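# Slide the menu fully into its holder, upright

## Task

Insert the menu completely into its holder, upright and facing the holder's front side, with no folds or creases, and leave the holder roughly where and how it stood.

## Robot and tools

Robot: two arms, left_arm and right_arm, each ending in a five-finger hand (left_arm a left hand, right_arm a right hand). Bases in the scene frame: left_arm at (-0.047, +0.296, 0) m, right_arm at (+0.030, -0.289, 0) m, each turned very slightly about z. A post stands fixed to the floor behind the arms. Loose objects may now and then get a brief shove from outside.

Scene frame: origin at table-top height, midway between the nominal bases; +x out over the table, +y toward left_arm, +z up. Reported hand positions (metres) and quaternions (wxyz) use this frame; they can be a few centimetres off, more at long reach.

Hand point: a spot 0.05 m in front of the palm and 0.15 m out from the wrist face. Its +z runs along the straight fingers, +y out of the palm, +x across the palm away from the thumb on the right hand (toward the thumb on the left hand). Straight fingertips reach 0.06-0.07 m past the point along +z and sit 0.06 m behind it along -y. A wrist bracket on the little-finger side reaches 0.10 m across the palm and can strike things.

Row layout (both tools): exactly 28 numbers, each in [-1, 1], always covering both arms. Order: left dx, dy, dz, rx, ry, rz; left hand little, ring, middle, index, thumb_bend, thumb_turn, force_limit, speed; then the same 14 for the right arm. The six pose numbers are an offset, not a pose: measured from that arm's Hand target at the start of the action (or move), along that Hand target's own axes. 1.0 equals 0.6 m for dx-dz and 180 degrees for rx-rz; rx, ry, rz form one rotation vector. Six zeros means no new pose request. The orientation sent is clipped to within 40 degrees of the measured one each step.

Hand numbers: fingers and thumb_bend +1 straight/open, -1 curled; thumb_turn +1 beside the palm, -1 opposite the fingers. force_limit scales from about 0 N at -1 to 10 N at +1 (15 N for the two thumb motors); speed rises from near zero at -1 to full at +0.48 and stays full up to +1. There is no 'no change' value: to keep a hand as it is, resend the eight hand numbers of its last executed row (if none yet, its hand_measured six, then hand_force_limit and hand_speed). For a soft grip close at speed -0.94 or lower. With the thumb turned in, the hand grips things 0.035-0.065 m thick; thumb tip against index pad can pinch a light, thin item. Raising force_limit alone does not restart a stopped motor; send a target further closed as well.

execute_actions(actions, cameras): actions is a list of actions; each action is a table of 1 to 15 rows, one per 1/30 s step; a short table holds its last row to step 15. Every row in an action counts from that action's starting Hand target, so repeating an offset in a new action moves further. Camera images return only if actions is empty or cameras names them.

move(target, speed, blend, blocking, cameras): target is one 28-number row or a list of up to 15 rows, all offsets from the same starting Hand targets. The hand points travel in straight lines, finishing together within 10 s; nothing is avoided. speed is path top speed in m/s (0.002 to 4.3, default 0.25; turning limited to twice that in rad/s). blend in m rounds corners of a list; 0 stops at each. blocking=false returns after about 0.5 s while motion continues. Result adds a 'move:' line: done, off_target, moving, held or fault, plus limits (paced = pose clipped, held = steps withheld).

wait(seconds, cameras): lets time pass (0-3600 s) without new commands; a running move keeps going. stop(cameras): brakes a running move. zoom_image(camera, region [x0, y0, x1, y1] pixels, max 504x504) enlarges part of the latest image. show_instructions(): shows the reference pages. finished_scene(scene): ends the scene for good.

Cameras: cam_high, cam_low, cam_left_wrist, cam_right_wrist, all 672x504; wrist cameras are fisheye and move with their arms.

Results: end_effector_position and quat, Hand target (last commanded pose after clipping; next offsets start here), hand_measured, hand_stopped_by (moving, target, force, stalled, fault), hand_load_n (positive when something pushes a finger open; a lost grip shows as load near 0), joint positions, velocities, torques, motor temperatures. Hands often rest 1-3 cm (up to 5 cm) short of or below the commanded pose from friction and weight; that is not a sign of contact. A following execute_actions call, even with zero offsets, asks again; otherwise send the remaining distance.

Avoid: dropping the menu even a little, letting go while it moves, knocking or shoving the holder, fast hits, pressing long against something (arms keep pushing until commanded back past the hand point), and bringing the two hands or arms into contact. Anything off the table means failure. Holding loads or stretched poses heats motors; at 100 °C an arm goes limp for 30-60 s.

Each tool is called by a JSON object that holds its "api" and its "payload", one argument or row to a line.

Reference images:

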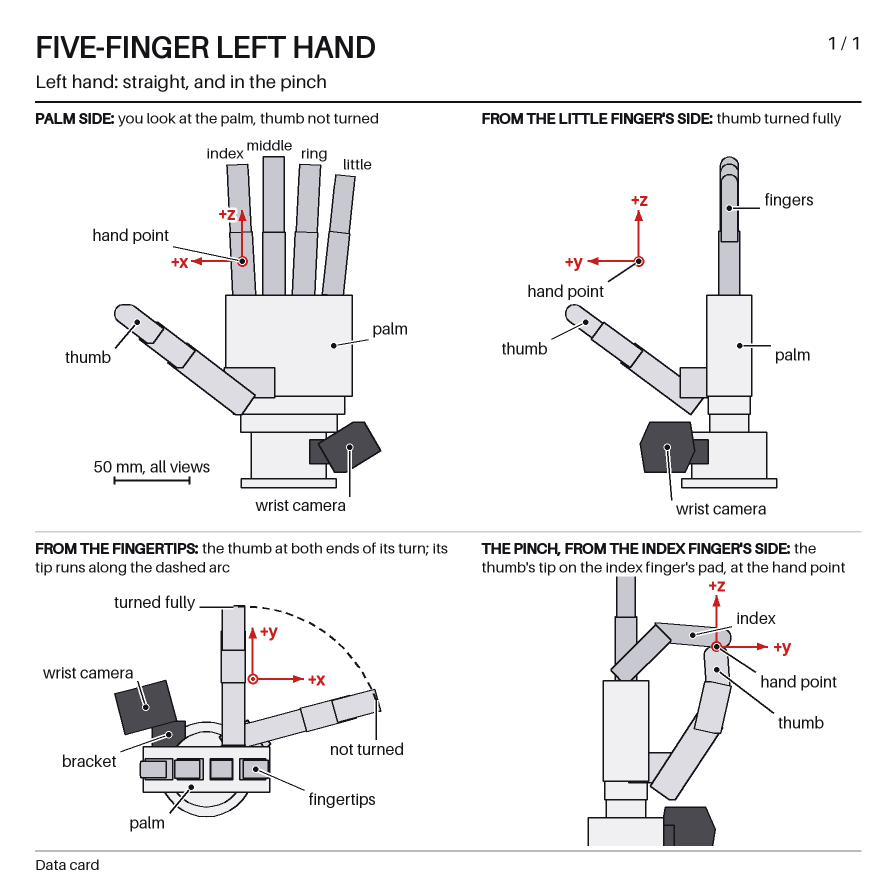

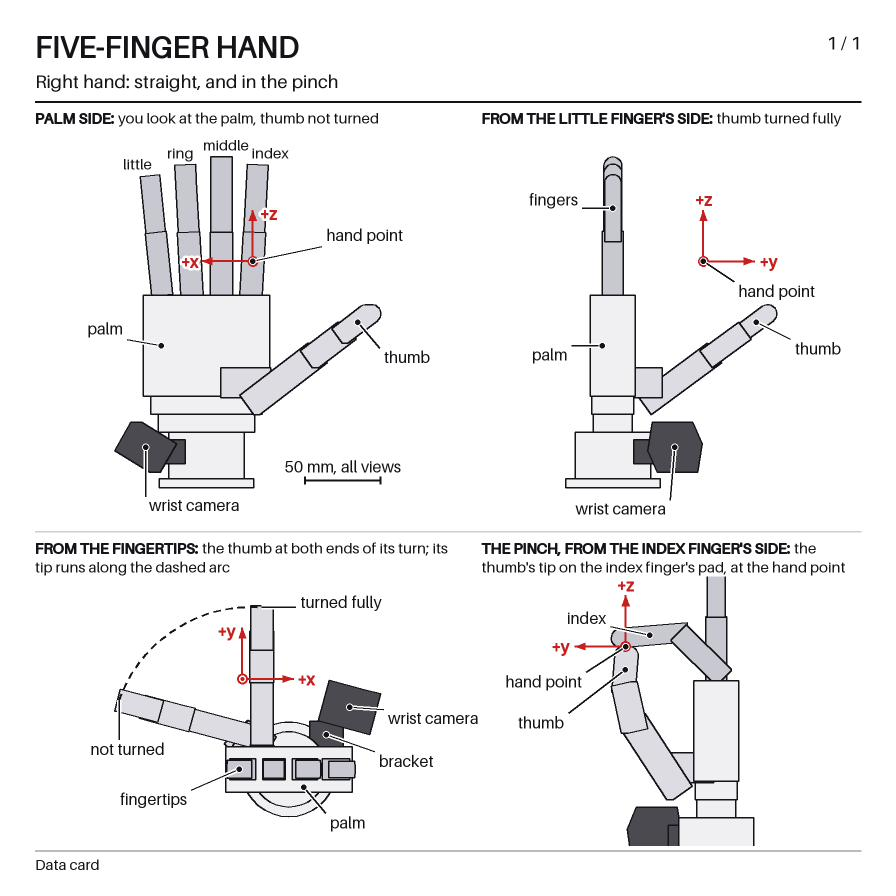

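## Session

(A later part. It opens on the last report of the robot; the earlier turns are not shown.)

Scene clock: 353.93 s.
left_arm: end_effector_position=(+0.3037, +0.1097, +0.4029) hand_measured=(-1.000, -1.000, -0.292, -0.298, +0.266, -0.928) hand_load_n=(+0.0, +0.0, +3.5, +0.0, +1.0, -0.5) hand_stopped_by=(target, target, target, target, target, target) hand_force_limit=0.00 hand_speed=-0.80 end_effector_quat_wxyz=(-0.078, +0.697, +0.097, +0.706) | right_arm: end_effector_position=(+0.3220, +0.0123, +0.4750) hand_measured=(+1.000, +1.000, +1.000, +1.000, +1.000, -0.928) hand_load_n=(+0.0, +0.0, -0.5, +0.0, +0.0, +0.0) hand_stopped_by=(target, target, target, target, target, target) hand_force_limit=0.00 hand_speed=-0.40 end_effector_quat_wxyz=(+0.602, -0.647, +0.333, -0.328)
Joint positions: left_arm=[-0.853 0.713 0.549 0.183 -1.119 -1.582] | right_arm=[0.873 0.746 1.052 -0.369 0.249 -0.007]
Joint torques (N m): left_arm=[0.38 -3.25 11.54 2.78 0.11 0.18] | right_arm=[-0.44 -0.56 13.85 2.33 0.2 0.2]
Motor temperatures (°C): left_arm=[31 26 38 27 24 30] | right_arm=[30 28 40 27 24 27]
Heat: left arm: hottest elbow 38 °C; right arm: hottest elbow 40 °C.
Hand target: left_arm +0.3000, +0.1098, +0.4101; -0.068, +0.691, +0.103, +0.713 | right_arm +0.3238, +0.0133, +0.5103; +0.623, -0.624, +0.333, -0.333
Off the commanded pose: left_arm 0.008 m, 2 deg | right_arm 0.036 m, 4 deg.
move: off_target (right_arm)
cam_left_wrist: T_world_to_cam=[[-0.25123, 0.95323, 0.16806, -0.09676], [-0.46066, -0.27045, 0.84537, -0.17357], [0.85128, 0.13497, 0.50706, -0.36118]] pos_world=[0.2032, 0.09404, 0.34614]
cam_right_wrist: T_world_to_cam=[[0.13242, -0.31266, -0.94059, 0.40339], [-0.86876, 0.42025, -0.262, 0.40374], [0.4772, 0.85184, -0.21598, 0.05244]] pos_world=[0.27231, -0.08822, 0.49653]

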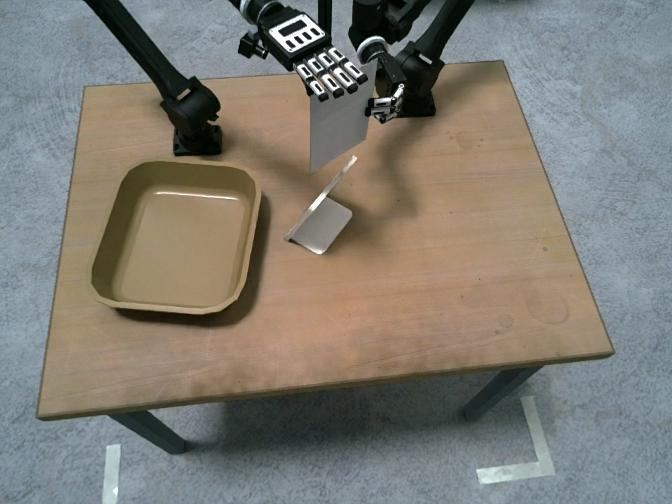

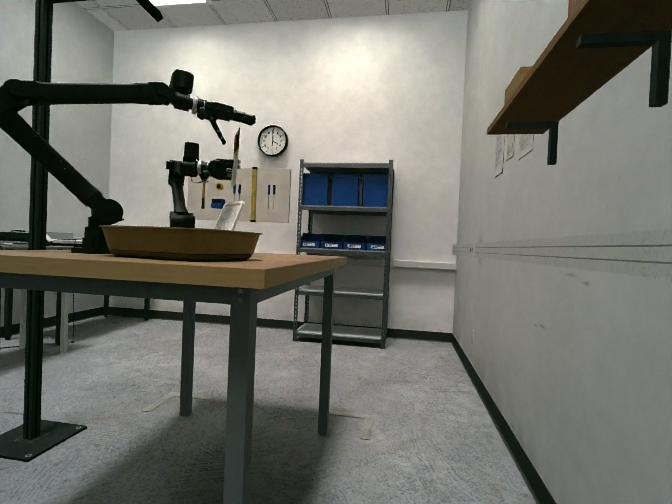

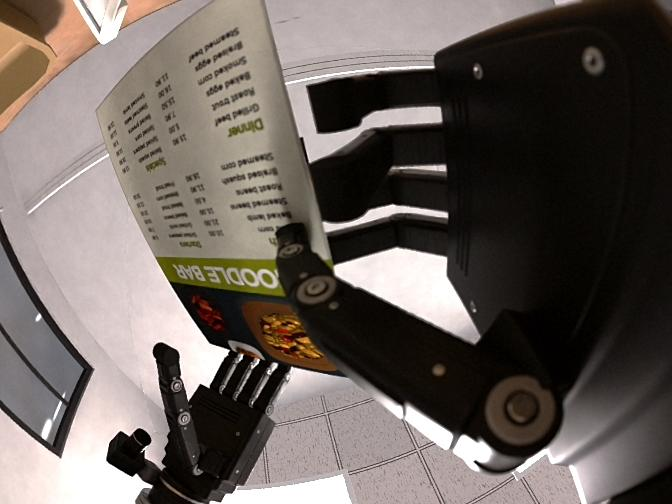

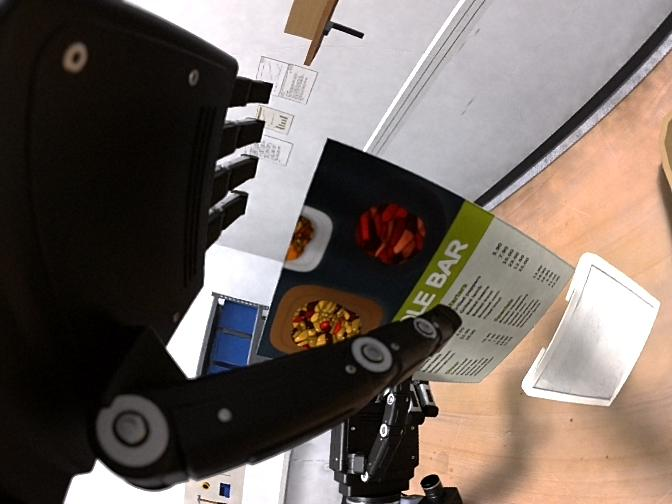

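{"api": "move", "payload": {
  "target": [0,0,0,0,0,0,-1,-1,-0.292,-0.298,0.266,-0.928,0,-0.8, -0.0567,0,0.0367,0,0,0,1,1,1,1,1,-0.928,0,-0.4],
  "speed": 0.06,
  "cameras": ["cam_high","cam_low","cam_right_wrist","cam_left_wrist"]
}}

Scene clock: 373.40 s.
left_arm: end_effector_position=(+0.3037, +0.1097, +0.4029) hand_measured=(-1.000, -1.000, -0.292, -0.298, +0.266, -0.928) hand_load_n=(+0.0, +0.0, +3.5, +0.5, +1.0, -0.5) hand_stopped_by=(target, target, target, target, target, target) hand_force_limit=0.00 hand_speed=-0.80 end_effector_quat_wxyz=(-0.078, +0.697, +0.097, +0.706) | right_arm: end_effector_position=(+0.3211, +0.0496, +0.4700) hand_measured=(+1.000, +1.000, +1.000, +1.000, +1.000, -0.928) hand_load_n=(+0.0, +0.0, +0.0, +0.0, +0.0, +0.0) hand_stopped_by=(target, target, target, target, target, target) hand_force_limit=0.00 hand_speed=-0.40 end_effector_quat_wxyz=(-0.595, +0.653, -0.333, +0.330)
Joint positions: left_arm=[-0.853 0.713 0.549 0.183 -1.119 -1.582] | right_arm=[0.976 0.824 1.081 -0.335 0.355 -0.007]
Joint torques (N m): left_arm=[0.38 -3.19 11.52 2.78 0.12 0.18] | right_arm=[-0.09 -1.61 14.16 2.71 0.2 0.21]
Heat: left arm: hottest elbow 38 °C; right arm: hottest elbow 43 °C.
Hand target: left_arm +0.3000, +0.1098, +0.4101; -0.068, +0.691, +0.103, +0.713 | right_arm +0.3232, +0.0538, +0.5105; -0.624, +0.624, -0.333, +0.333
Off the commanded pose: left_arm 0.008 m, 2 deg | right_arm 0.041 m, 5 deg.
move: off_target (right_arm)
cam_left_wrist: T_world_to_cam=[[-0.25123, 0.95323, 0.16806, -0.09676], [-0.46066, -0.27045, 0.84537, -0.17357], [0.85128, 0.13497, 0.50706, -0.36118]] pos_world=[0.2032, 0.09404, 0.34614]
cam_right_wrist: T_world_to_cam=[[0.12788, -0.32899, -0.93564, 0.41047], [-0.86873, 0.41798, -0.2657, 0.38777], [0.47849, 0.84679, -0.23235, 0.02751]] pos_world=[0.27121, -0.05033, 0.49347]

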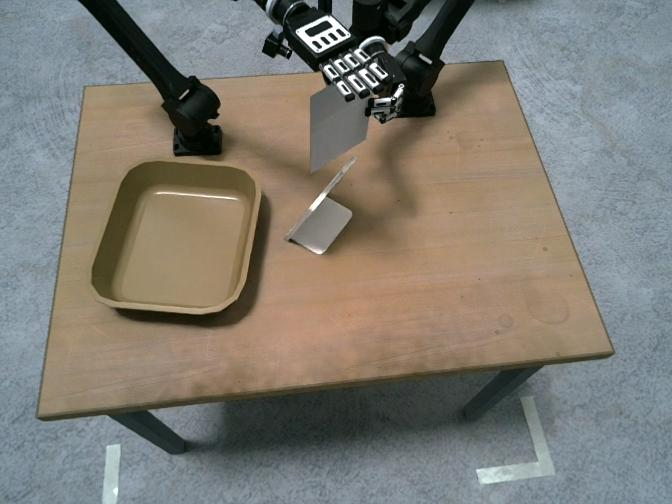

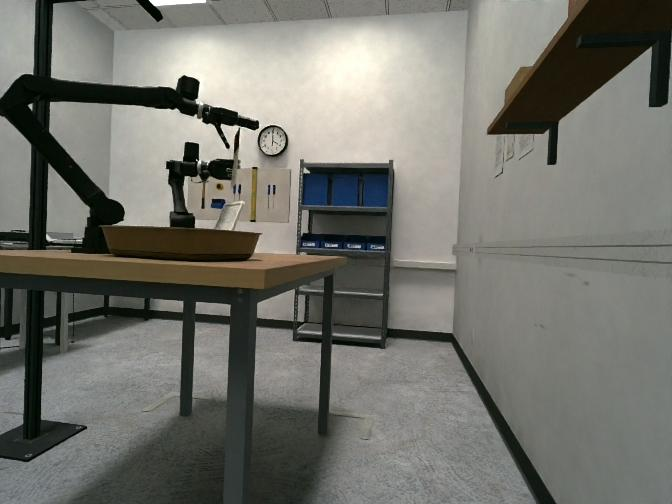

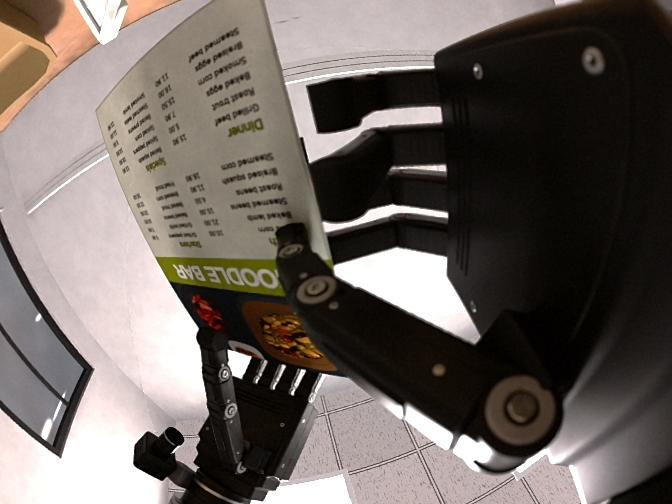

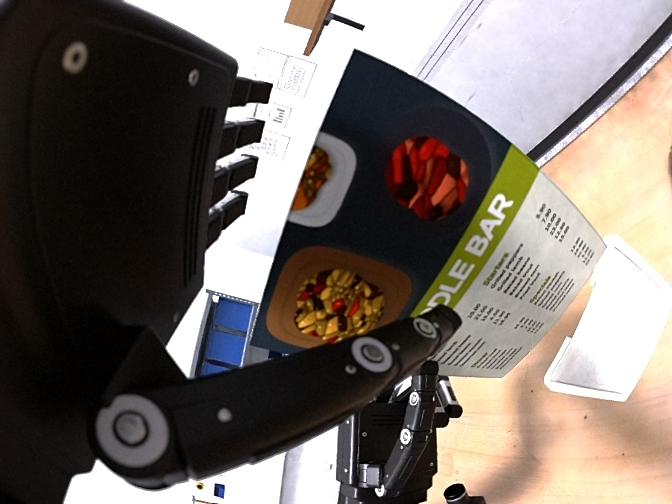

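{"api": "move", "payload": {
  "target": [0,0,0,0,0,0,-1,-1,-0.292,-0.298,0.266,-0.928,0,-0.8, 0,-0.018,0,0,0,0.014,1,1,1,1,1,-0.928,0,-0.4],
  "speed": 0.06,
  "cameras": ["cam_right_wrist"]
}}

Scene clock: 389.17 s.
left_arm: end_effector_position=(+0.3037, +0.1097, +0.4029) hand_measured=(-1.000, -1.000, -0.292, -0.298, +0.266, -0.928) hand_load_n=(+0.0, +0.0, +3.5, +0.0, +1.0, -0.5) hand_stopped_by=(target, target, target, target, target, target) hand_force_limit=0.00 hand_speed=-0.80 end_effector_quat_wxyz=(-0.078, +0.697, +0.097, +0.706) | right_arm: end_effector_position=(+0.3205, +0.0527, +0.4896) hand_measured=(+1.000, +1.000, +1.000, +1.000, +1.000, -0.928) hand_load_n=(+0.0, +0.0, +0.0, +0.0, +0.0, +0.0) hand_stopped_by=(target, target, target, target, target, target) hand_force_limit=0.00 hand_speed=-0.40 end_effector_quat_wxyz=(+0.612, -0.637, +0.345, -0.319)
Joint positions: left_arm=[-0.853 0.713 0.549 0.183 -1.119 -1.582] | right_arm=[0.976 0.83 1.114 -0.335 0.355 0.034]
Joint torques (N m): left_arm=[0.38 -3.19 11.54 2.8 0.12 0.18] | right_arm=[-1.03 -1.55 13.83 2 -0.1 0.24]
Heat: left arm: hottest elbow 38 °C; right arm: hottest elbow 44 °C.
Hand target: left_arm +0.3000, +0.1098, +0.4101; -0.068, +0.691, +0.103, +0.713 | right_arm +0.3232, +0.0538, +0.5212; +0.631, -0.616, +0.347, -0.320
Off the commanded pose: left_arm 0.008 m, 2 deg | right_arm 0.032 m, 3 deg.
move: off_target (right_arm)
cam_right_wrist: T_world_to_cam=[[0.12012, -0.27611, -0.95359, 0.43829], [-0.8695, 0.43429, -0.23528, 0.37563], [0.47909, 0.85741, -0.18791, 0.0072]] pos_world=[0.27052, -0.04829, 0.50768]

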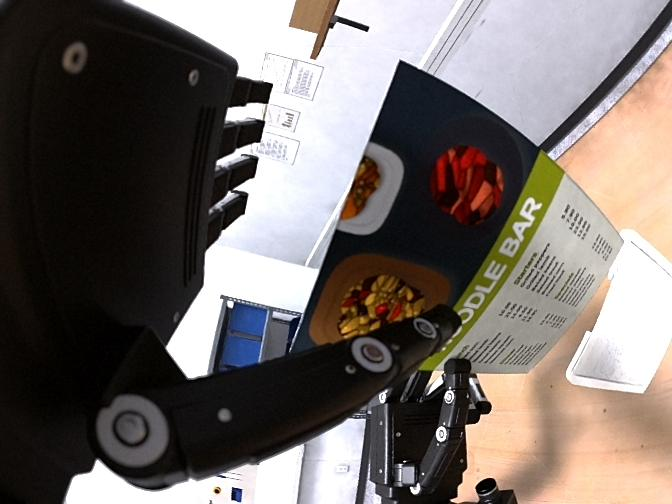

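{"api": "move", "payload": {
  "target": [0,0,0,0,0,0,-1,-1,-0.292,-0.298,0.266,-0.928,0,-0.8, 0,0.0183,0,0,0,0,1,1,1,1,1,-0.928,0,-0.4],
  "speed": 0.06,
  "cameras": ["cam_right_wrist"]
}}

Scene clock: 397.10 s.
left_arm: end_effector_position=(+0.3037, +0.1097, +0.4029) hand_measured=(-1.000, -1.000, -0.292, -0.298, +0.266, -0.928) hand_load_n=(+0.0, +0.0, +3.5, +0.0, +1.0, -0.5) hand_stopped_by=(target, target, target, target, target, target) hand_force_limit=0.00 hand_speed=-0.80 end_effector_quat_wxyz=(-0.078, +0.697, +0.097, +0.706) | right_arm: end_effector_position=(+0.3206, +0.0529, +0.4904) hand_measured=(+1.000, +1.000, +1.000, +1.000, +1.000, -0.928) hand_load_n=(+0.0, +0.0, +0.0, +0.0, +0.0, +0.0) hand_stopped_by=(target, target, target, target, target, target) hand_force_limit=0.00 hand_speed=-0.40 end_effector_quat_wxyz=(+0.613, -0.636, +0.345, -0.319)
Joint positions: left_arm=[-0.853 0.713 0.549 0.183 -1.119 -1.582] | right_arm=[0.976 0.83 1.114 -0.332 0.355 0.034]
Joint torques (N m): left_arm=[0.38 -3.25 11.55 2.78 0.12 0.19] | right_arm=[-0.91 -2.08 11.23 2.77 -0.06 0.25]
Heat: left arm: hottest elbow 38 °C; right arm: hottest elbow 44 °C.
Hand target: left_arm +0.3000, +0.1098, +0.4101; -0.068, +0.691, +0.103, +0.713 | right_arm +0.3230, +0.0542, +0.5102; +0.631, -0.616, +0.347, -0.320
Off the commanded pose: left_arm 0.008 m, 2 deg | right_arm 0.020 m, 3 deg.
move: off_target (right_arm)
cam_right_wrist: T_world_to_cam=[[0.12179, -0.27369, -0.95408, 0.4387], [-0.86911, 0.43485, -0.23569, 0.37592], [0.47939, 0.8579, -0.18491, 0.00558]] pos_world=[0.27062, -0.04819, 0.50818]

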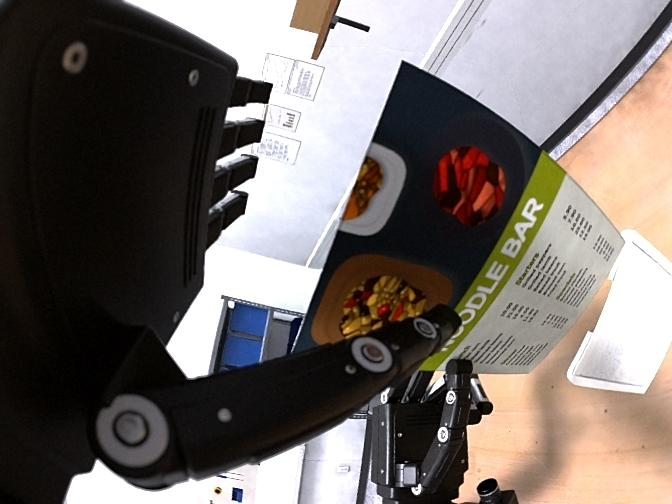

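{"api": "move", "payload": {
  "target": [0,0,0,0,0,0,-1,-1,-0.292,-0.298,0.266,-0.928,0,-0.8, 0,0.0117,0,0,0,0,1,1,1,1,1,-0.928,0,-0.4],
  "speed": 0.06,
  "cameras": ["cam_right_wrist"]
}}

Scene clock: 400.40 s.
left_arm: end_effector_position=(+0.3037, +0.1097, +0.4029) hand_measured=(-1.000, -1.000, -0.292, -0.298, +0.266, -0.928) hand_load_n=(+0.0, +0.0, +3.5, +0.0, +1.0, +0.0) hand_stopped_by=(target, target, target, target, target, target) hand_force_limit=0.00 hand_speed=-0.80 end_effector_quat_wxyz=(-0.078, +0.697, +0.097, +0.706) | right_arm: end_effector_position=(+0.3213, +0.0539, +0.4948) hand_measured=(+1.000, +1.000, +1.000, +1.000, +1.000, -0.928) hand_load_n=(+0.0, +0.0, +0.0, +0.0, +0.0, +0.0) hand_stopped_by=(target, target, target, target, target, target) hand_force_limit=0.00 hand_speed=-0.40 end_effector_quat_wxyz=(+0.619, -0.630, +0.344, -0.320)
Joint positions: left_arm=[-0.853 0.713 0.549 0.183 -1.119 -1.582] | right_arm=[0.976 0.83 1.114 -0.315 0.355 0.034]
Joint torques (N m): left_arm=[0.38 -3.25 11.55 2.78 0.12 0.18] | right_arm=[-0.85 -2.55 9.61 2.74 -0.02 0.24]
Heat: left arm: hottest elbow 38 °C; right arm: hottest elbow 44 °C.
Hand target: left_arm +0.3000, +0.1098, +0.4101; -0.068, +0.691, +0.103, +0.713 | right_arm +0.3228, +0.0545, +0.5032; +0.631, -0.616, +0.347, -0.320
Off the commanded pose: left_arm 0.008 m, 2 deg | right_arm 0.009 m, 2 deg.
move: done
cam_right_wrist: T_world_to_cam=[[0.1312, -0.26061, -0.95649, 0.44055], [-0.86679, 0.43808, -0.23826, 0.37749], [0.48111, 0.86033, -0.16841, -0.00358]] pos_world=[0.27112, -0.04748, 0.51072]

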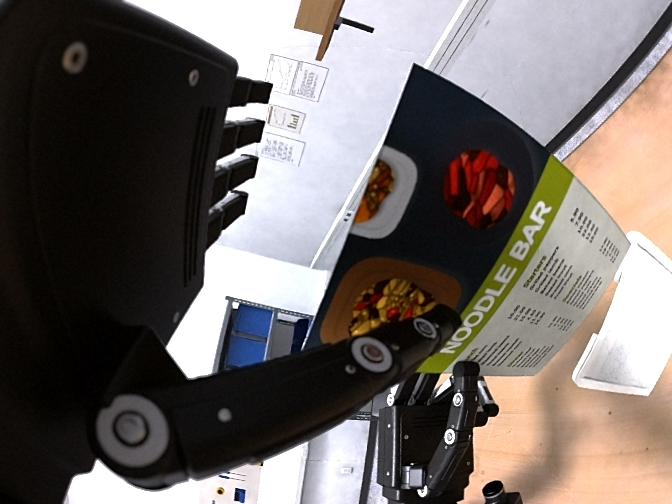

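{"api": "move", "payload": {
  "target": [0,0,0,0,0,0,-1,-1,-0.292,-0.298,0.266,-0.928,0,-0.8, 0,0.033,0,0,0,0,1,1,1,1,1,-0.928,0,-0.4],
  "speed": 0.06,
  "cameras": ["cam_right_wrist"]
}}

Scene clock: 404.93 s.
left_arm: end_effector_position=(+0.3037, +0.1097, +0.4029) hand_measured=(-1.000, -1.000, -0.292, -0.298, +0.266, -0.928) hand_load_n=(+0.0, +0.0, +3.5, +0.5, +1.0, +0.0) hand_stopped_by=(target, target, target, target, target, target) hand_force_limit=0.00 hand_speed=-0.80 end_effector_quat_wxyz=(-0.078, +0.697, +0.097, +0.706) | right_arm: end_effector_position=(+0.3222, +0.0551, +0.4791) hand_measured=(+1.000, +1.000, +1.000, +1.000, +1.000, -0.928) hand_load_n=(+0.0, +0.0, +0.0, +0.0, +0.0, +0.0) hand_stopped_by=(target, target, target, target, target, target) hand_force_limit=0.00 hand_speed=-0.40 end_effector_quat_wxyz=(+0.621, -0.628, +0.344, -0.320)
Joint positions: left_arm=[-0.853 0.713 0.549 0.183 -1.119 -1.582] | right_arm=[0.976 0.821 1.064 -0.269 0.355 0.034]
Joint torques (N m): left_arm=[0.38 -3.25 11.54 2.8 0.12 0.18] | right_arm=[-0.44 -2.55 8.87 2.73 0.08 0.23]
Heat: left arm: hottest elbow 38 °C; right arm: hottest elbow 43 °C.
Hand target: left_arm +0.3000, +0.1098, +0.4101; -0.068, +0.691, +0.103, +0.713 | right_arm +0.3223, +0.0552, +0.4832; +0.630, -0.616, +0.347, -0.320
Off the commanded pose: left_arm 0.008 m, 2 deg | right_arm 0.004 m, 2 deg.
move: done
cam_right_wrist: T_world_to_cam=[[0.13391, -0.2568, -0.95714, 0.42494], [-0.86608, 0.43908, -0.23897, 0.37407], [0.48163, 0.86096, -0.16362, -0.01028]] pos_world=[0.27203, -0.04628, 0.49444]

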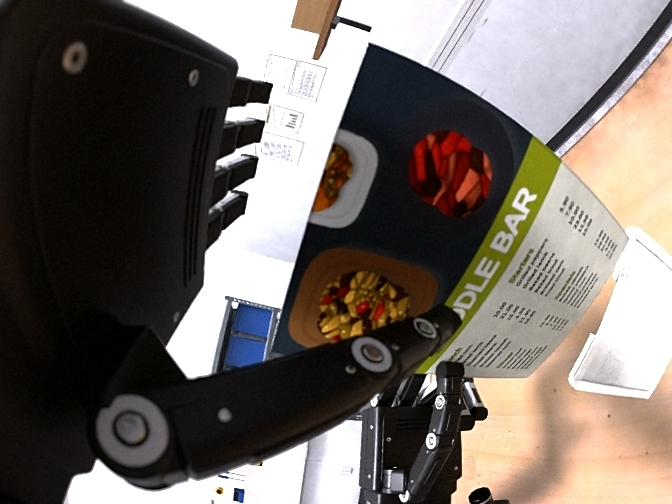

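{"api": "move", "payload": {
  "target": [0,0,0,0,0,0,-1,-1,-0.292,-0.298,0.266,-0.928,0,-0.8, 0,0,0,0,0,0,1,1,-0.2,-0.2,1,-0.928,-0.4,-0.5],
  "cameras": ["cam_high","cam_right_wrist","cam_low"]
}}

Scene clock: 417.60 s.
left_arm: end_effector_position=(+0.3037, +0.1097, +0.4029) hand_measured=(-1.000, -1.000, -0.292, -0.298, +0.266, -0.928) hand_load_n=(+0.0, +0.0, +3.0, +0.0, +1.0, +0.0) hand_stopped_by=(target, target, target, target, target, target) hand_force_limit=0.00 hand_speed=-0.80 end_effector_quat_wxyz=(-0.078, +0.697, +0.097, +0.706) | right_arm: end_effector_position=(+0.3222, +0.0551, +0.4791) hand_measured=(+1.000, +1.000, -0.200, -0.200, +1.000, -0.928) hand_load_n=(+0.5, +0.0, -0.5, +0.0, +0.0, +0.5) hand_stopped_by=(target, target, target, target, target, target) hand_force_limit=-0.40 hand_speed=-0.50 end_effector_quat_wxyz=(+0.621, -0.628, +0.344, -0.320)
Joint positions: left_arm=[-0.853 0.713 0.549 0.183 -1.119 -1.582] | right_arm=[0.976 0.821 1.064 -0.269 0.355 0.034]
Joint torques (N m): left_arm=[0.38 -3.25 11.55 2.78 0.12 0.18] | right_arm=[-0.56 -2.67 8.85 2.67 0.09 0.23]
Heat: left arm: hottest elbow 38 °C; right arm: hottest elbow 41 °C.
Hand target: left_arm +0.3000, +0.1098, +0.4101; -0.068, +0.691, +0.103, +0.713 | right_arm +0.3223, +0.0552, +0.4832; +0.630, -0.616, +0.347, -0.320
Off the commanded pose: left_arm 0.008 m, 2 deg | right_arm 0.004 m, 2 deg.
move: done
cam_right_wrist: T_world_to_cam=[[0.13391, -0.2568, -0.95714, 0.42494], [-0.86608, 0.43908, -0.23897, 0.37407], [0.48163, 0.86096, -0.16362, -0.01028]] pos_world=[0.27203, -0.04628, 0.49444]
Images, in order (width x height): cam_high 672x504, cam_low 672x504, cam_right_wrist 672x504.

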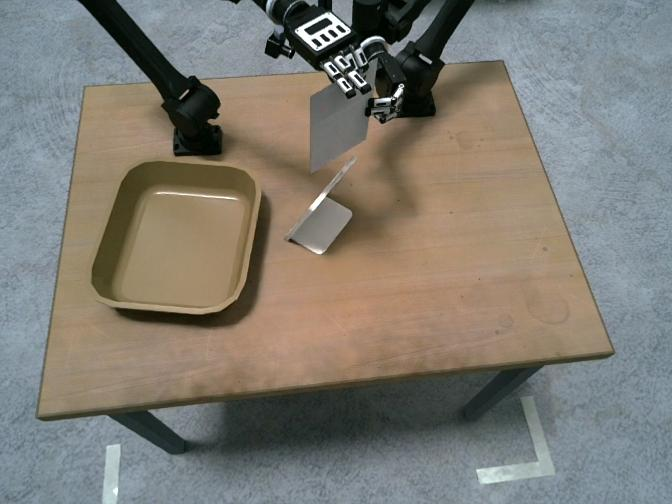

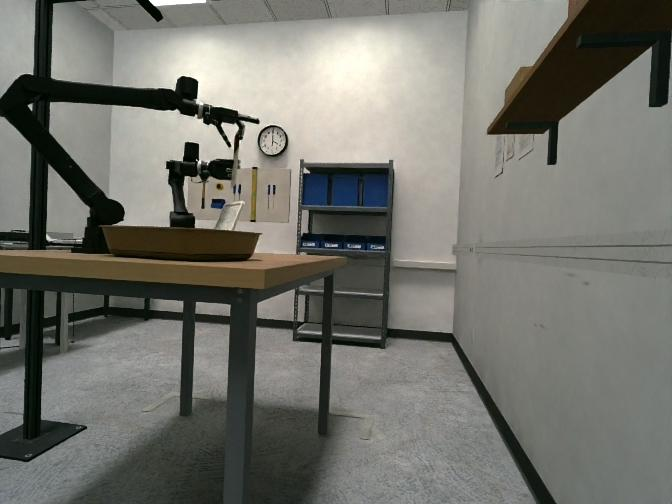

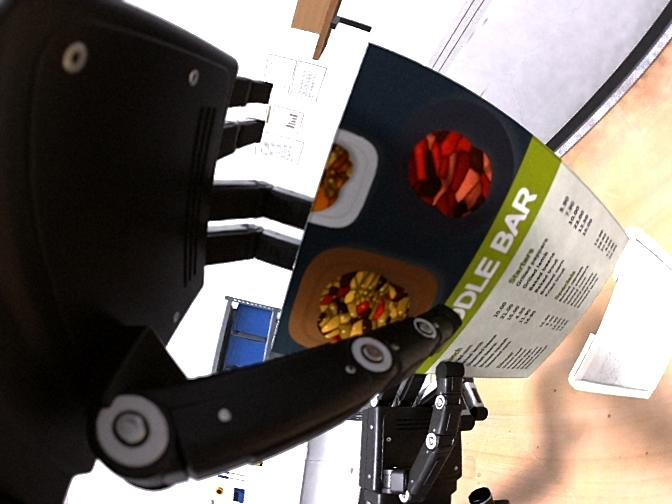

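{"api": "move", "payload": {
  "target": [0,0,0,0,0,0,-1,-1,-0.292,-0.298,0.266,-0.928,0,-0.8, 0,0,0,0,0,0,1,1,-0.2,-0.2,0.42,-0.928,-0.6,-0.7],
  "cameras": ["cam_right_wrist"]
}}

{"api": "zoom_image", "payload": {
  "camera": "cam_right_wrist",
  "region": [180, 140, 500, 400]
}}

Scene clock: 425.27 s.
left_arm: end_effector_position=(+0.3037, +0.1097, +0.4029) hand_measured=(-1.000, -1.000, -0.292, -0.298, +0.266, -0.928) hand_load_n=(+0.0, +0.0, +3.5, +0.0, +1.0, -0.5) hand_stopped_by=(target, target, target, target, target, target) hand_force_limit=0.00 hand_speed=-0.80 end_effector_quat_wxyz=(-0.078, +0.697, +0.097, +0.706) | right_arm: end_effector_position=(+0.3222, +0.0551, +0.4791) hand_measured=(+1.000, +1.000, -0.200, -0.200, +0.420, -0.928) hand_load_n=(+0.0, +0.0, +0.0, +0.0, +0.0, +0.0) hand_stopped_by=(target, target, target, target, target, target) hand_force_limit=-0.60 hand_speed=-0.70 end_effector_quat_wxyz=(+0.621, -0.628, +0.344, -0.320)
Joint positions: left_arm=[-0.853 0.713 0.549 0.183 -1.119 -1.582] | right_arm=[0.976 0.821 1.064 -0.269 0.355 0.034]
Joint torques (N m): left_arm=[0.44 -3.19 11.54 2.78 0.12 0.18] | right_arm=[-0.5 -2.67 8.91 2.71 0.09 0.24]
Heat: left arm: hottest elbow 38 °C; right arm: hottest elbow 40 °C.
Hand target: left_arm +0.3000, +0.1098, +0.4101; -0.068, +0.691, +0.103, +0.713 | right_arm +0.3223, +0.0552, +0.4832; +0.630, -0.616, +0.347, -0.320
Off the commanded pose: left_arm 0.008 m, 2 deg | right_arm 0.004 m, 2 deg.
move: done
cam_right_wrist: T_world_to_cam=[[0.13391, -0.2568, -0.95714, 0.42494], [-0.86608, 0.43908, -0.23897, 0.37407], [0.48163, 0.86096, -0.16362, -0.01028]] pos_world=[0.27203, -0.04628, 0.49444]

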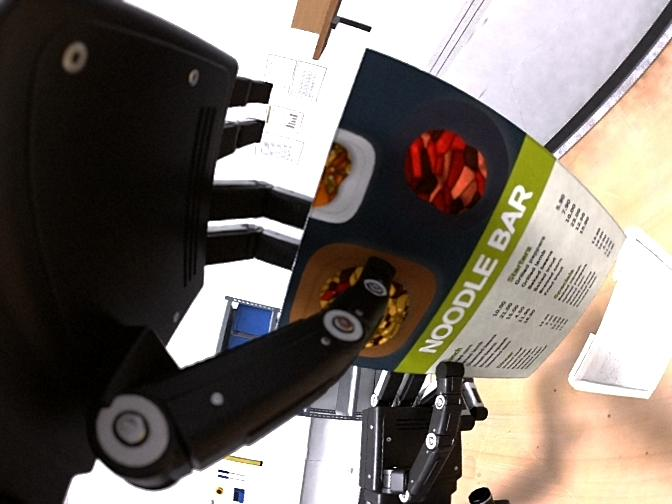

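Scaled by 1.575 from the camera's image (finer frame: 960x720).

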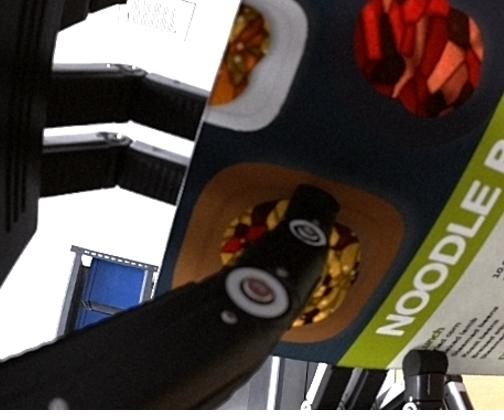

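{"api": "move", "payload": {
  "target": [0,0,0,0,0,0,-1,-1,-0.292,-0.298,0.266,-0.928,0,-0.8, 0,0,0,0,0,0,1,1,-0.2,-0.2,0.1,-0.928,-0.7,-0.88],
  "cameras": ["cam_right_wrist","cam_high","cam_left_wrist"]
}}

{"api": "zoom_image", "payload": {
  "camera": "cam_right_wrist",
  "region": [180, 140, 500, 400]
}}

Scene clock: 433.20 s.
left_arm: end_effector_position=(+0.3037, +0.1097, +0.4029) hand_measured=(-1.000, -1.000, -0.292, -0.298, +0.266, -0.928) hand_load_n=(+0.0, +0.0, +3.5, +0.0, +1.0, -0.5) hand_stopped_by=(target, target, target, target, target, target) hand_force_limit=0.00 hand_speed=-0.80 end_effector_quat_wxyz=(-0.078, +0.697, +0.097, +0.706) | right_arm: end_effector_position=(+0.3222, +0.0551, +0.4791) hand_measured=(+1.000, +1.000, -0.200, -0.200, +0.100, -0.928) hand_load_n=(+0.0, +0.0, +0.0, +0.0, +0.0, +0.0) hand_stopped_by=(target, target, target, target, target, target) hand_force_limit=-0.70 hand_speed=-0.88 end_effector_quat_wxyz=(+0.621, -0.628, +0.344, -0.320)
Joint positions: left_arm=[-0.853 0.713 0.549 0.183 -1.119 -1.582] | right_arm=[0.976 0.821 1.064 -0.269 0.355 0.034]
Joint torques (N m): left_arm=[0.38 -3.19 11.52 2.76 0.12 0.18] | right_arm=[-0.56 -2.78 8.9 2.74 0.09 0.24]
Heat: left arm: hottest elbow 38 °C; right arm: hottest elbow 39 °C.
Hand target: left_arm +0.3000, +0.1098, +0.4101; -0.068, +0.691, +0.103, +0.713 | right_arm +0.3223, +0.0552, +0.4832; +0.630, -0.616, +0.347, -0.320
Off the commanded pose: left_arm 0.008 m, 2 deg | right_arm 0.004 m, 2 deg.
move: done
cam_left_wrist: T_world_to_cam=[[-0.25123, 0.95323, 0.16806, -0.09676], [-0.46066, -0.27045, 0.84537, -0.17357], [0.85128, 0.13497, 0.50706, -0.36118]] pos_world=[0.2032, 0.09404, 0.34614]
cam_right_wrist: T_world_to_cam=[[0.13391, -0.2568, -0.95714, 0.42494], [-0.86608, 0.43908, -0.23897, 0.37407], [0.48163, 0.86096, -0.16362, -0.01028]] pos_world=[0.27203, -0.04628, 0.49444]
Images, in order (width x height): cam_high 672x504, cam_left_wrist 672x504, cam_right_wrist 672x504.

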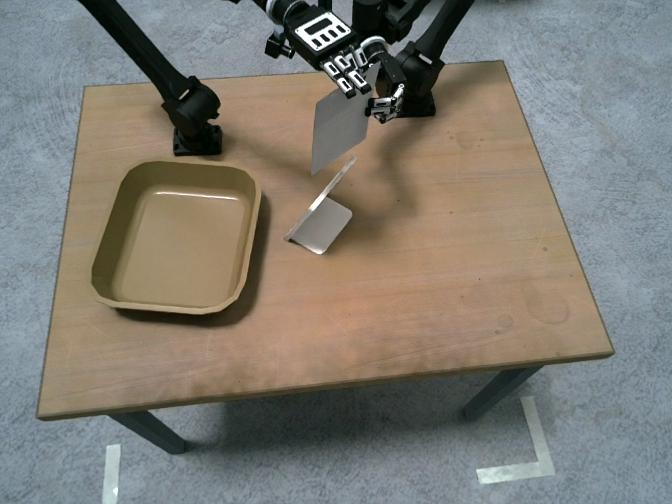

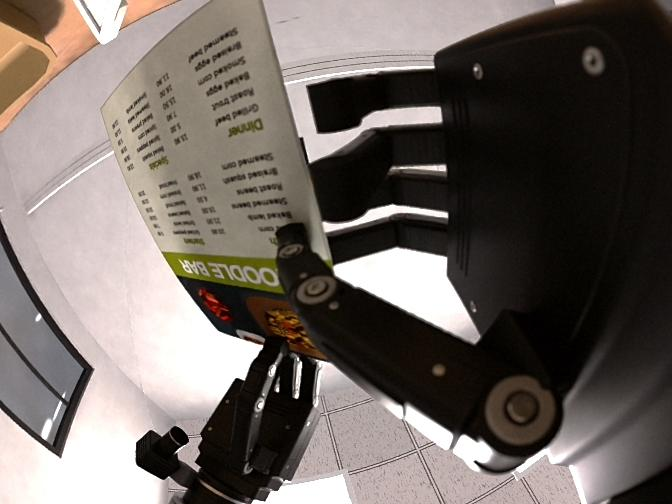

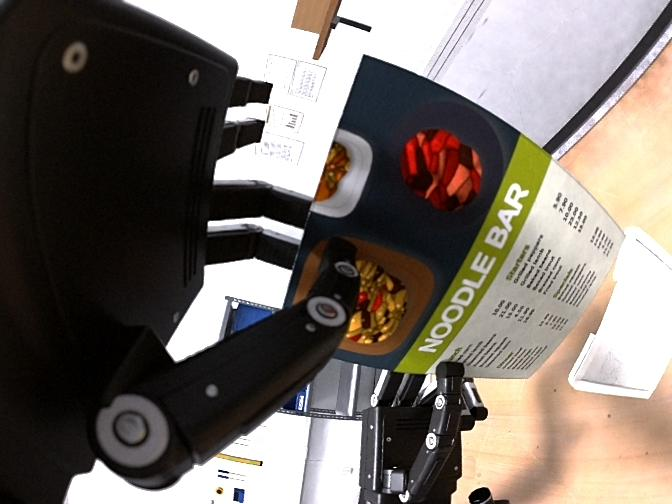

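Scaled by 1.575 from the camera's image (finer frame: 960x720).

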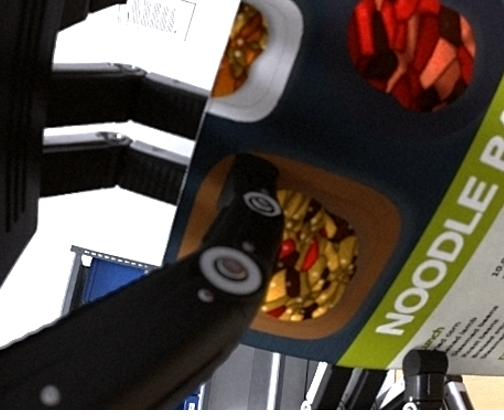

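{"api": "move", "payload": {
  "target": [0,0,0,0,0,0,-1,-1,-0.292,-0.298,0.266,-0.928,0,-0.8, 0,0,0,0,0,0,1,1,-0.3,-0.3,0.1,-0.928,-0.6,-0.85],
  "cameras": ["cam_right_wrist","cam_high","cam_left_wrist"]
}}

{"api": "zoom_image", "payload": {
  "camera": "cam_right_wrist",
  "region": [180, 140, 500, 400]
}}

Scene clock: 439.53 s.
left_arm: end_effector_position=(+0.3037, +0.1097, +0.4029) hand_measured=(-1.000, -1.000, -0.292, -0.298, +0.266, -0.928) hand_load_n=(+0.0, +0.0, +3.5, +0.0, +1.0, +0.0) hand_stopped_by=(target, target, target, target, target, target) hand_force_limit=0.00 hand_speed=-0.80 end_effector_quat_wxyz=(-0.078, +0.697, +0.097, +0.706) | right_arm: end_effector_position=(+0.3222, +0.0551, +0.4791) hand_measured=(+1.000, +1.000, -0.238, -0.238, +0.100, -0.928) hand_load_n=(+0.0, -0.5, +3.0, +2.0, +0.5, +0.0) hand_stopped_by=(target, target, force, force, target, target) hand_force_limit=-0.60 hand_speed=-0.85 end_effector_quat_wxyz=(+0.621, -0.628, +0.344, -0.320)
Joint positions: left_arm=[-0.853 0.713 0.549 0.183 -1.119 -1.582] | right_arm=[0.976 0.821 1.064 -0.269 0.355 0.034]
Joint torques (N m): left_arm=[0.32 -3.19 11.54 2.77 0.12 0.18] | right_arm=[-0.32 -2.67 8.79 2.7 0.08 0.25]
Heat: left arm: hottest elbow 38 °C; right arm: hottest elbow 38 °C.
Hand target: left_arm +0.3000, +0.1098, +0.4101; -0.068, +0.691, +0.103, +0.713 | right_arm +0.3223, +0.0552, +0.4832; +0.630, -0.616, +0.347, -0.320
Off the commanded pose: left_arm 0.008 m, 2 deg | right_arm 0.004 m, 2 deg.
move: done
cam_left_wrist: T_world_to_cam=[[-0.25123, 0.95323, 0.16806, -0.09676], [-0.46066, -0.27045, 0.84537, -0.17357], [0.85128, 0.13497, 0.50706, -0.36118]] pos_world=[0.2032, 0.09404, 0.34614]
cam_right_wrist: T_world_to_cam=[[0.13391, -0.2568, -0.95714, 0.42494], [-0.86608, 0.43908, -0.23897, 0.37407], [0.48163, 0.86096, -0.16362, -0.01028]] pos_world=[0.27203, -0.04628, 0.49444]
Images, in order (width x height): cam_high 672x504, cam_left_wrist 672x504, cam_right_wrist 672x504.

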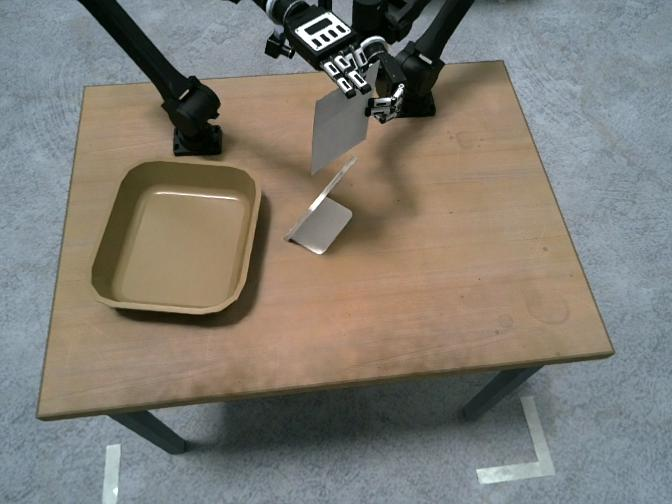

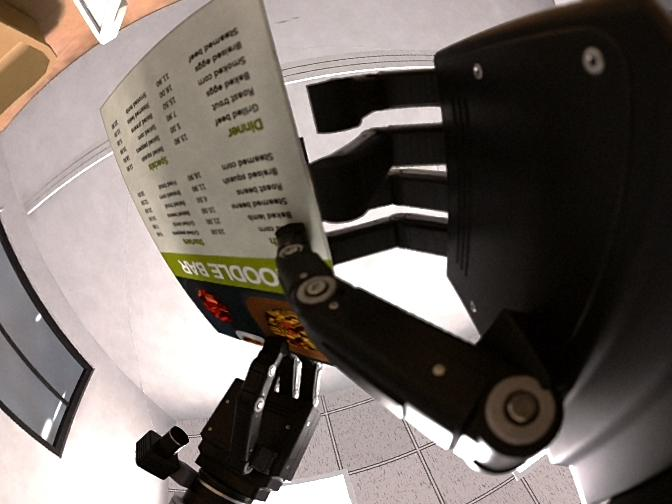

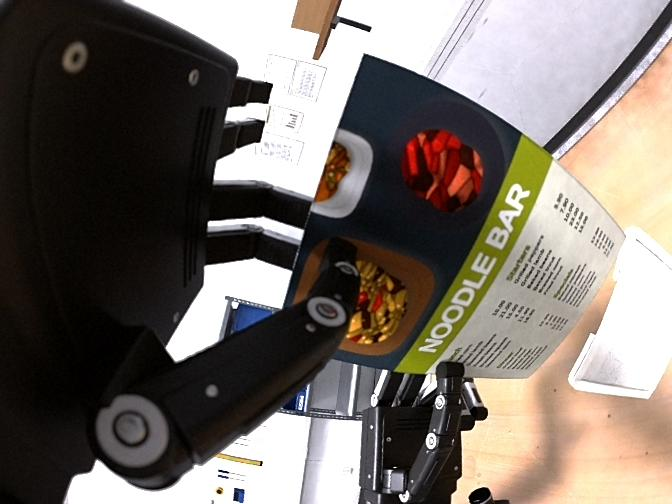

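Scaled by 1.575 from the camera's image (finer frame: 960x720).

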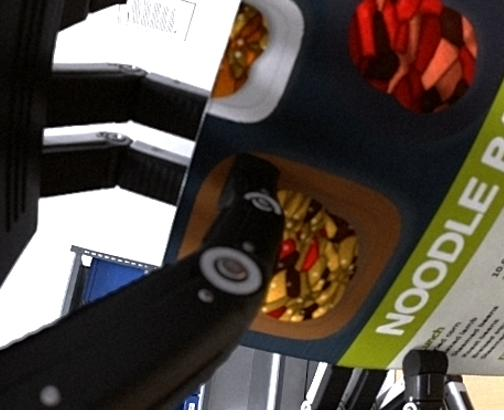

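{"api": "move", "payload": {
  "target": [0,0,0,0,0,0,-1,-1,0.0,0.0,0.6,-0.928,0,-0.75, 0,0,0,0,0,0,1,1,-0.3,-0.3,0.1,-0.928,-0.6,-0.85],
  "cameras": ["cam_right_wrist","cam_high","cam_left_wrist"]
}}

Scene clock: 446.77 s.
left_arm: end_effector_position=(+0.3038, +0.1096, +0.4028) hand_measured=(-1.000, -1.000, +0.000, +0.000, +0.600, -0.928) hand_load_n=(+0.0, +0.0, +0.0, +0.0, +0.0, +0.0) hand_stopped_by=(target, target, target, target, target, target) hand_force_limit=0.00 hand_speed=-0.75 end_effector_quat_wxyz=(-0.079, +0.698, +0.097, +0.706) | right_arm: end_effector_position=(+0.3222, +0.0551, +0.4791) hand_measured=(+1.000, +1.000, -0.238, -0.238, +0.100, -0.928) hand_load_n=(+0.0, +0.0, +3.0, +2.0, +0.5, +0.0) hand_stopped_by=(target, target, force, force, target, target) hand_force_limit=-0.60 hand_speed=-0.85 end_effector_quat_wxyz=(+0.621, -0.628, +0.344, -0.320)
Joint positions: left_arm=[-0.853 0.713 0.549 0.183 -1.119 -1.58] | right_arm=[0.976 0.821 1.064 -0.269 0.355 0.034]
Joint torques (N m): left_arm=[0.32 -3.19 11.52 2.8 0.12 0.18] | right_arm=[-0.5 -2.67 8.9 2.76 0.09 0.24]
Heat: left arm: hottest elbow 38 °C; right arm: hottest elbow 38 °C.
Hand target: left_arm +0.3000, +0.1098, +0.4101; -0.068, +0.691, +0.103, +0.713 | right_arm +0.3223, +0.0552, +0.4832; +0.630, -0.616, +0.347, -0.320
Off the commanded pose: left_arm 0.008 m, 2 deg | right_arm 0.004 m, 2 deg.
move: done
cam_left_wrist: T_world_to_cam=[[-0.25112, 0.95299, 0.16957, -0.09727], [-0.46038, -0.27169, 0.84512, -0.17335], [0.85146, 0.13416, 0.50696, -0.36106]] pos_world=[0.2032, 0.09404, 0.34604]
cam_right_wrist: T_world_to_cam=[[0.13391, -0.2568, -0.95714, 0.42494], [-0.86608, 0.43908, -0.23897, 0.37407], [0.48163, 0.86096, -0.16362, -0.01028]] pos_world=[0.27203, -0.04628, 0.49444]
Images, in order (width x height): cam_high 672x504, cam_left_wrist 672x504, cam_right_wrist 672x504.

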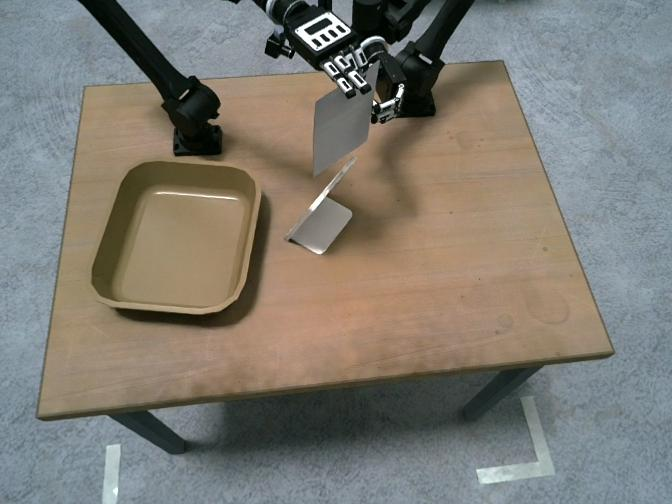

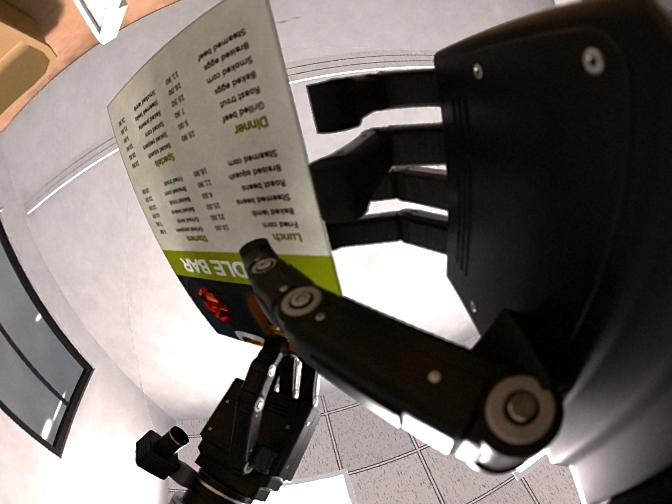

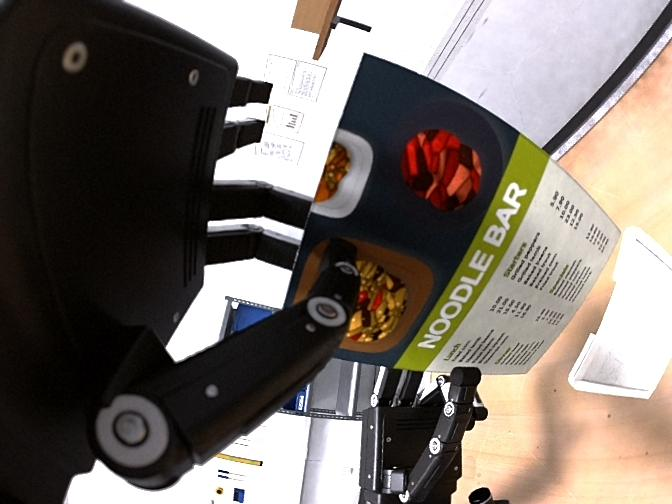

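{"api": "move", "payload": {
  "target": [
    [0,-0.2,0,0,0,0,-1,-1,0.0,0.0,0.6,-0.928,0,-0.75, 0,0,0,0,0,0,1,1,-0.3,-0.3,0.1,-0.928,-0.6,-0.85]
  ],
  "speed": 0.1,
  "cameras": ["cam_high","cam_right_wrist"]
}}

Scene clock: 469.70 s.
left_arm: end_effector_position=(+0.2727, +0.2265, +0.4054) hand_measured=(-1.000, -1.000, +0.000, +0.000, +0.600, -0.928) hand_load_n=(+0.0, +0.0, +0.0, +0.0, +0.0, -0.5) hand_stopped_by=(target, target, target, target, target, target) hand_force_limit=0.00 hand_speed=-0.75 end_effector_quat_wxyz=(-0.076, +0.689, +0.101, +0.714) | right_arm: end_effector_position=(+0.3222, +0.0551, +0.4791) hand_measured=(+1.000, +1.000, -0.238, -0.238, +0.100, -0.928) hand_load_n=(+0.0, +0.0, +3.0, +2.0, +0.5, +0.0) hand_stopped_by=(target, target, force, force, target, target) hand_force_limit=-0.60 hand_speed=-0.85 end_effector_quat_wxyz=(+0.621, -0.628, +0.344, -0.320)
Joint positions: left_arm=[-0.454 0.304 0.447 -0.102 -0.722 -1.584] | right_arm=[0.976 0.821 1.064 -0.269 0.355 0.034]
Joint torques (N m): left_arm=[1.03 0.62 11.96 1.2 0.13 -0.11] | right_arm=[-0.62 -2.73 8.9 2.78 0.08 0.24]
Heat: left arm: hottest elbow 38 °C; right arm: hottest elbow 37 °C.
Hand target: left_arm +0.2714, +0.2262, +0.4038; -0.068, +0.691, +0.103, +0.713 | right_arm +0.3223, +0.0552, +0.4832; +0.630, -0.616, +0.347, -0.320
Off the commanded pose: left_arm 0.002 m, 1 deg | right_arm 0.004 m, 2 deg.
move: done
cam_right_wrist: T_world_to_cam=[[0.13391, -0.2568, -0.95714, 0.42494], [-0.86608, 0.43908, -0.23897, 0.37407], [0.48163, 0.86096, -0.16362, -0.01028]] pos_world=[0.27203, -0.04628, 0.49444]

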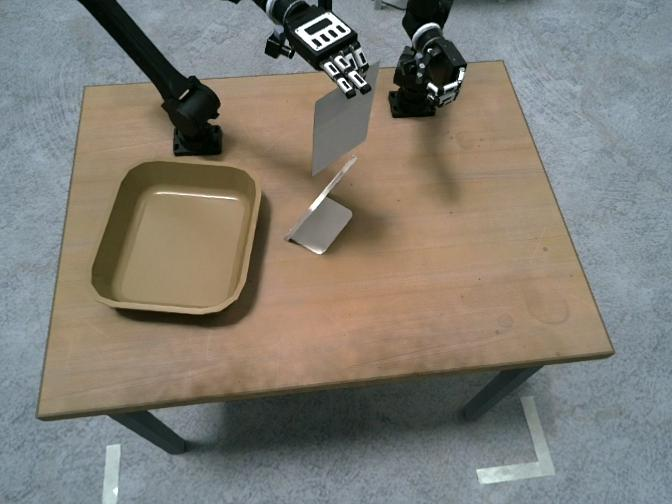

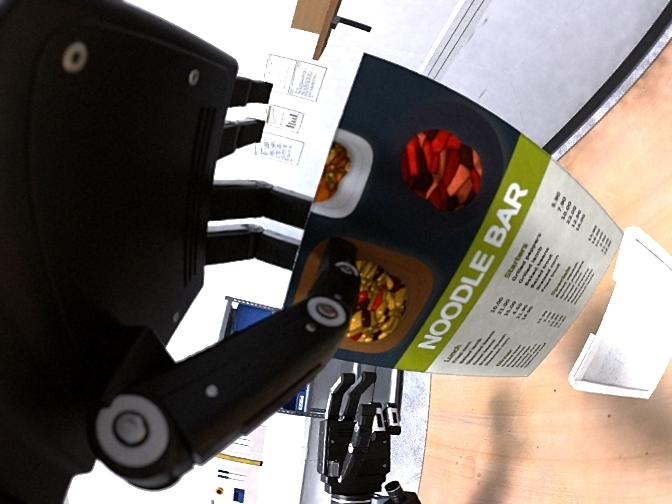

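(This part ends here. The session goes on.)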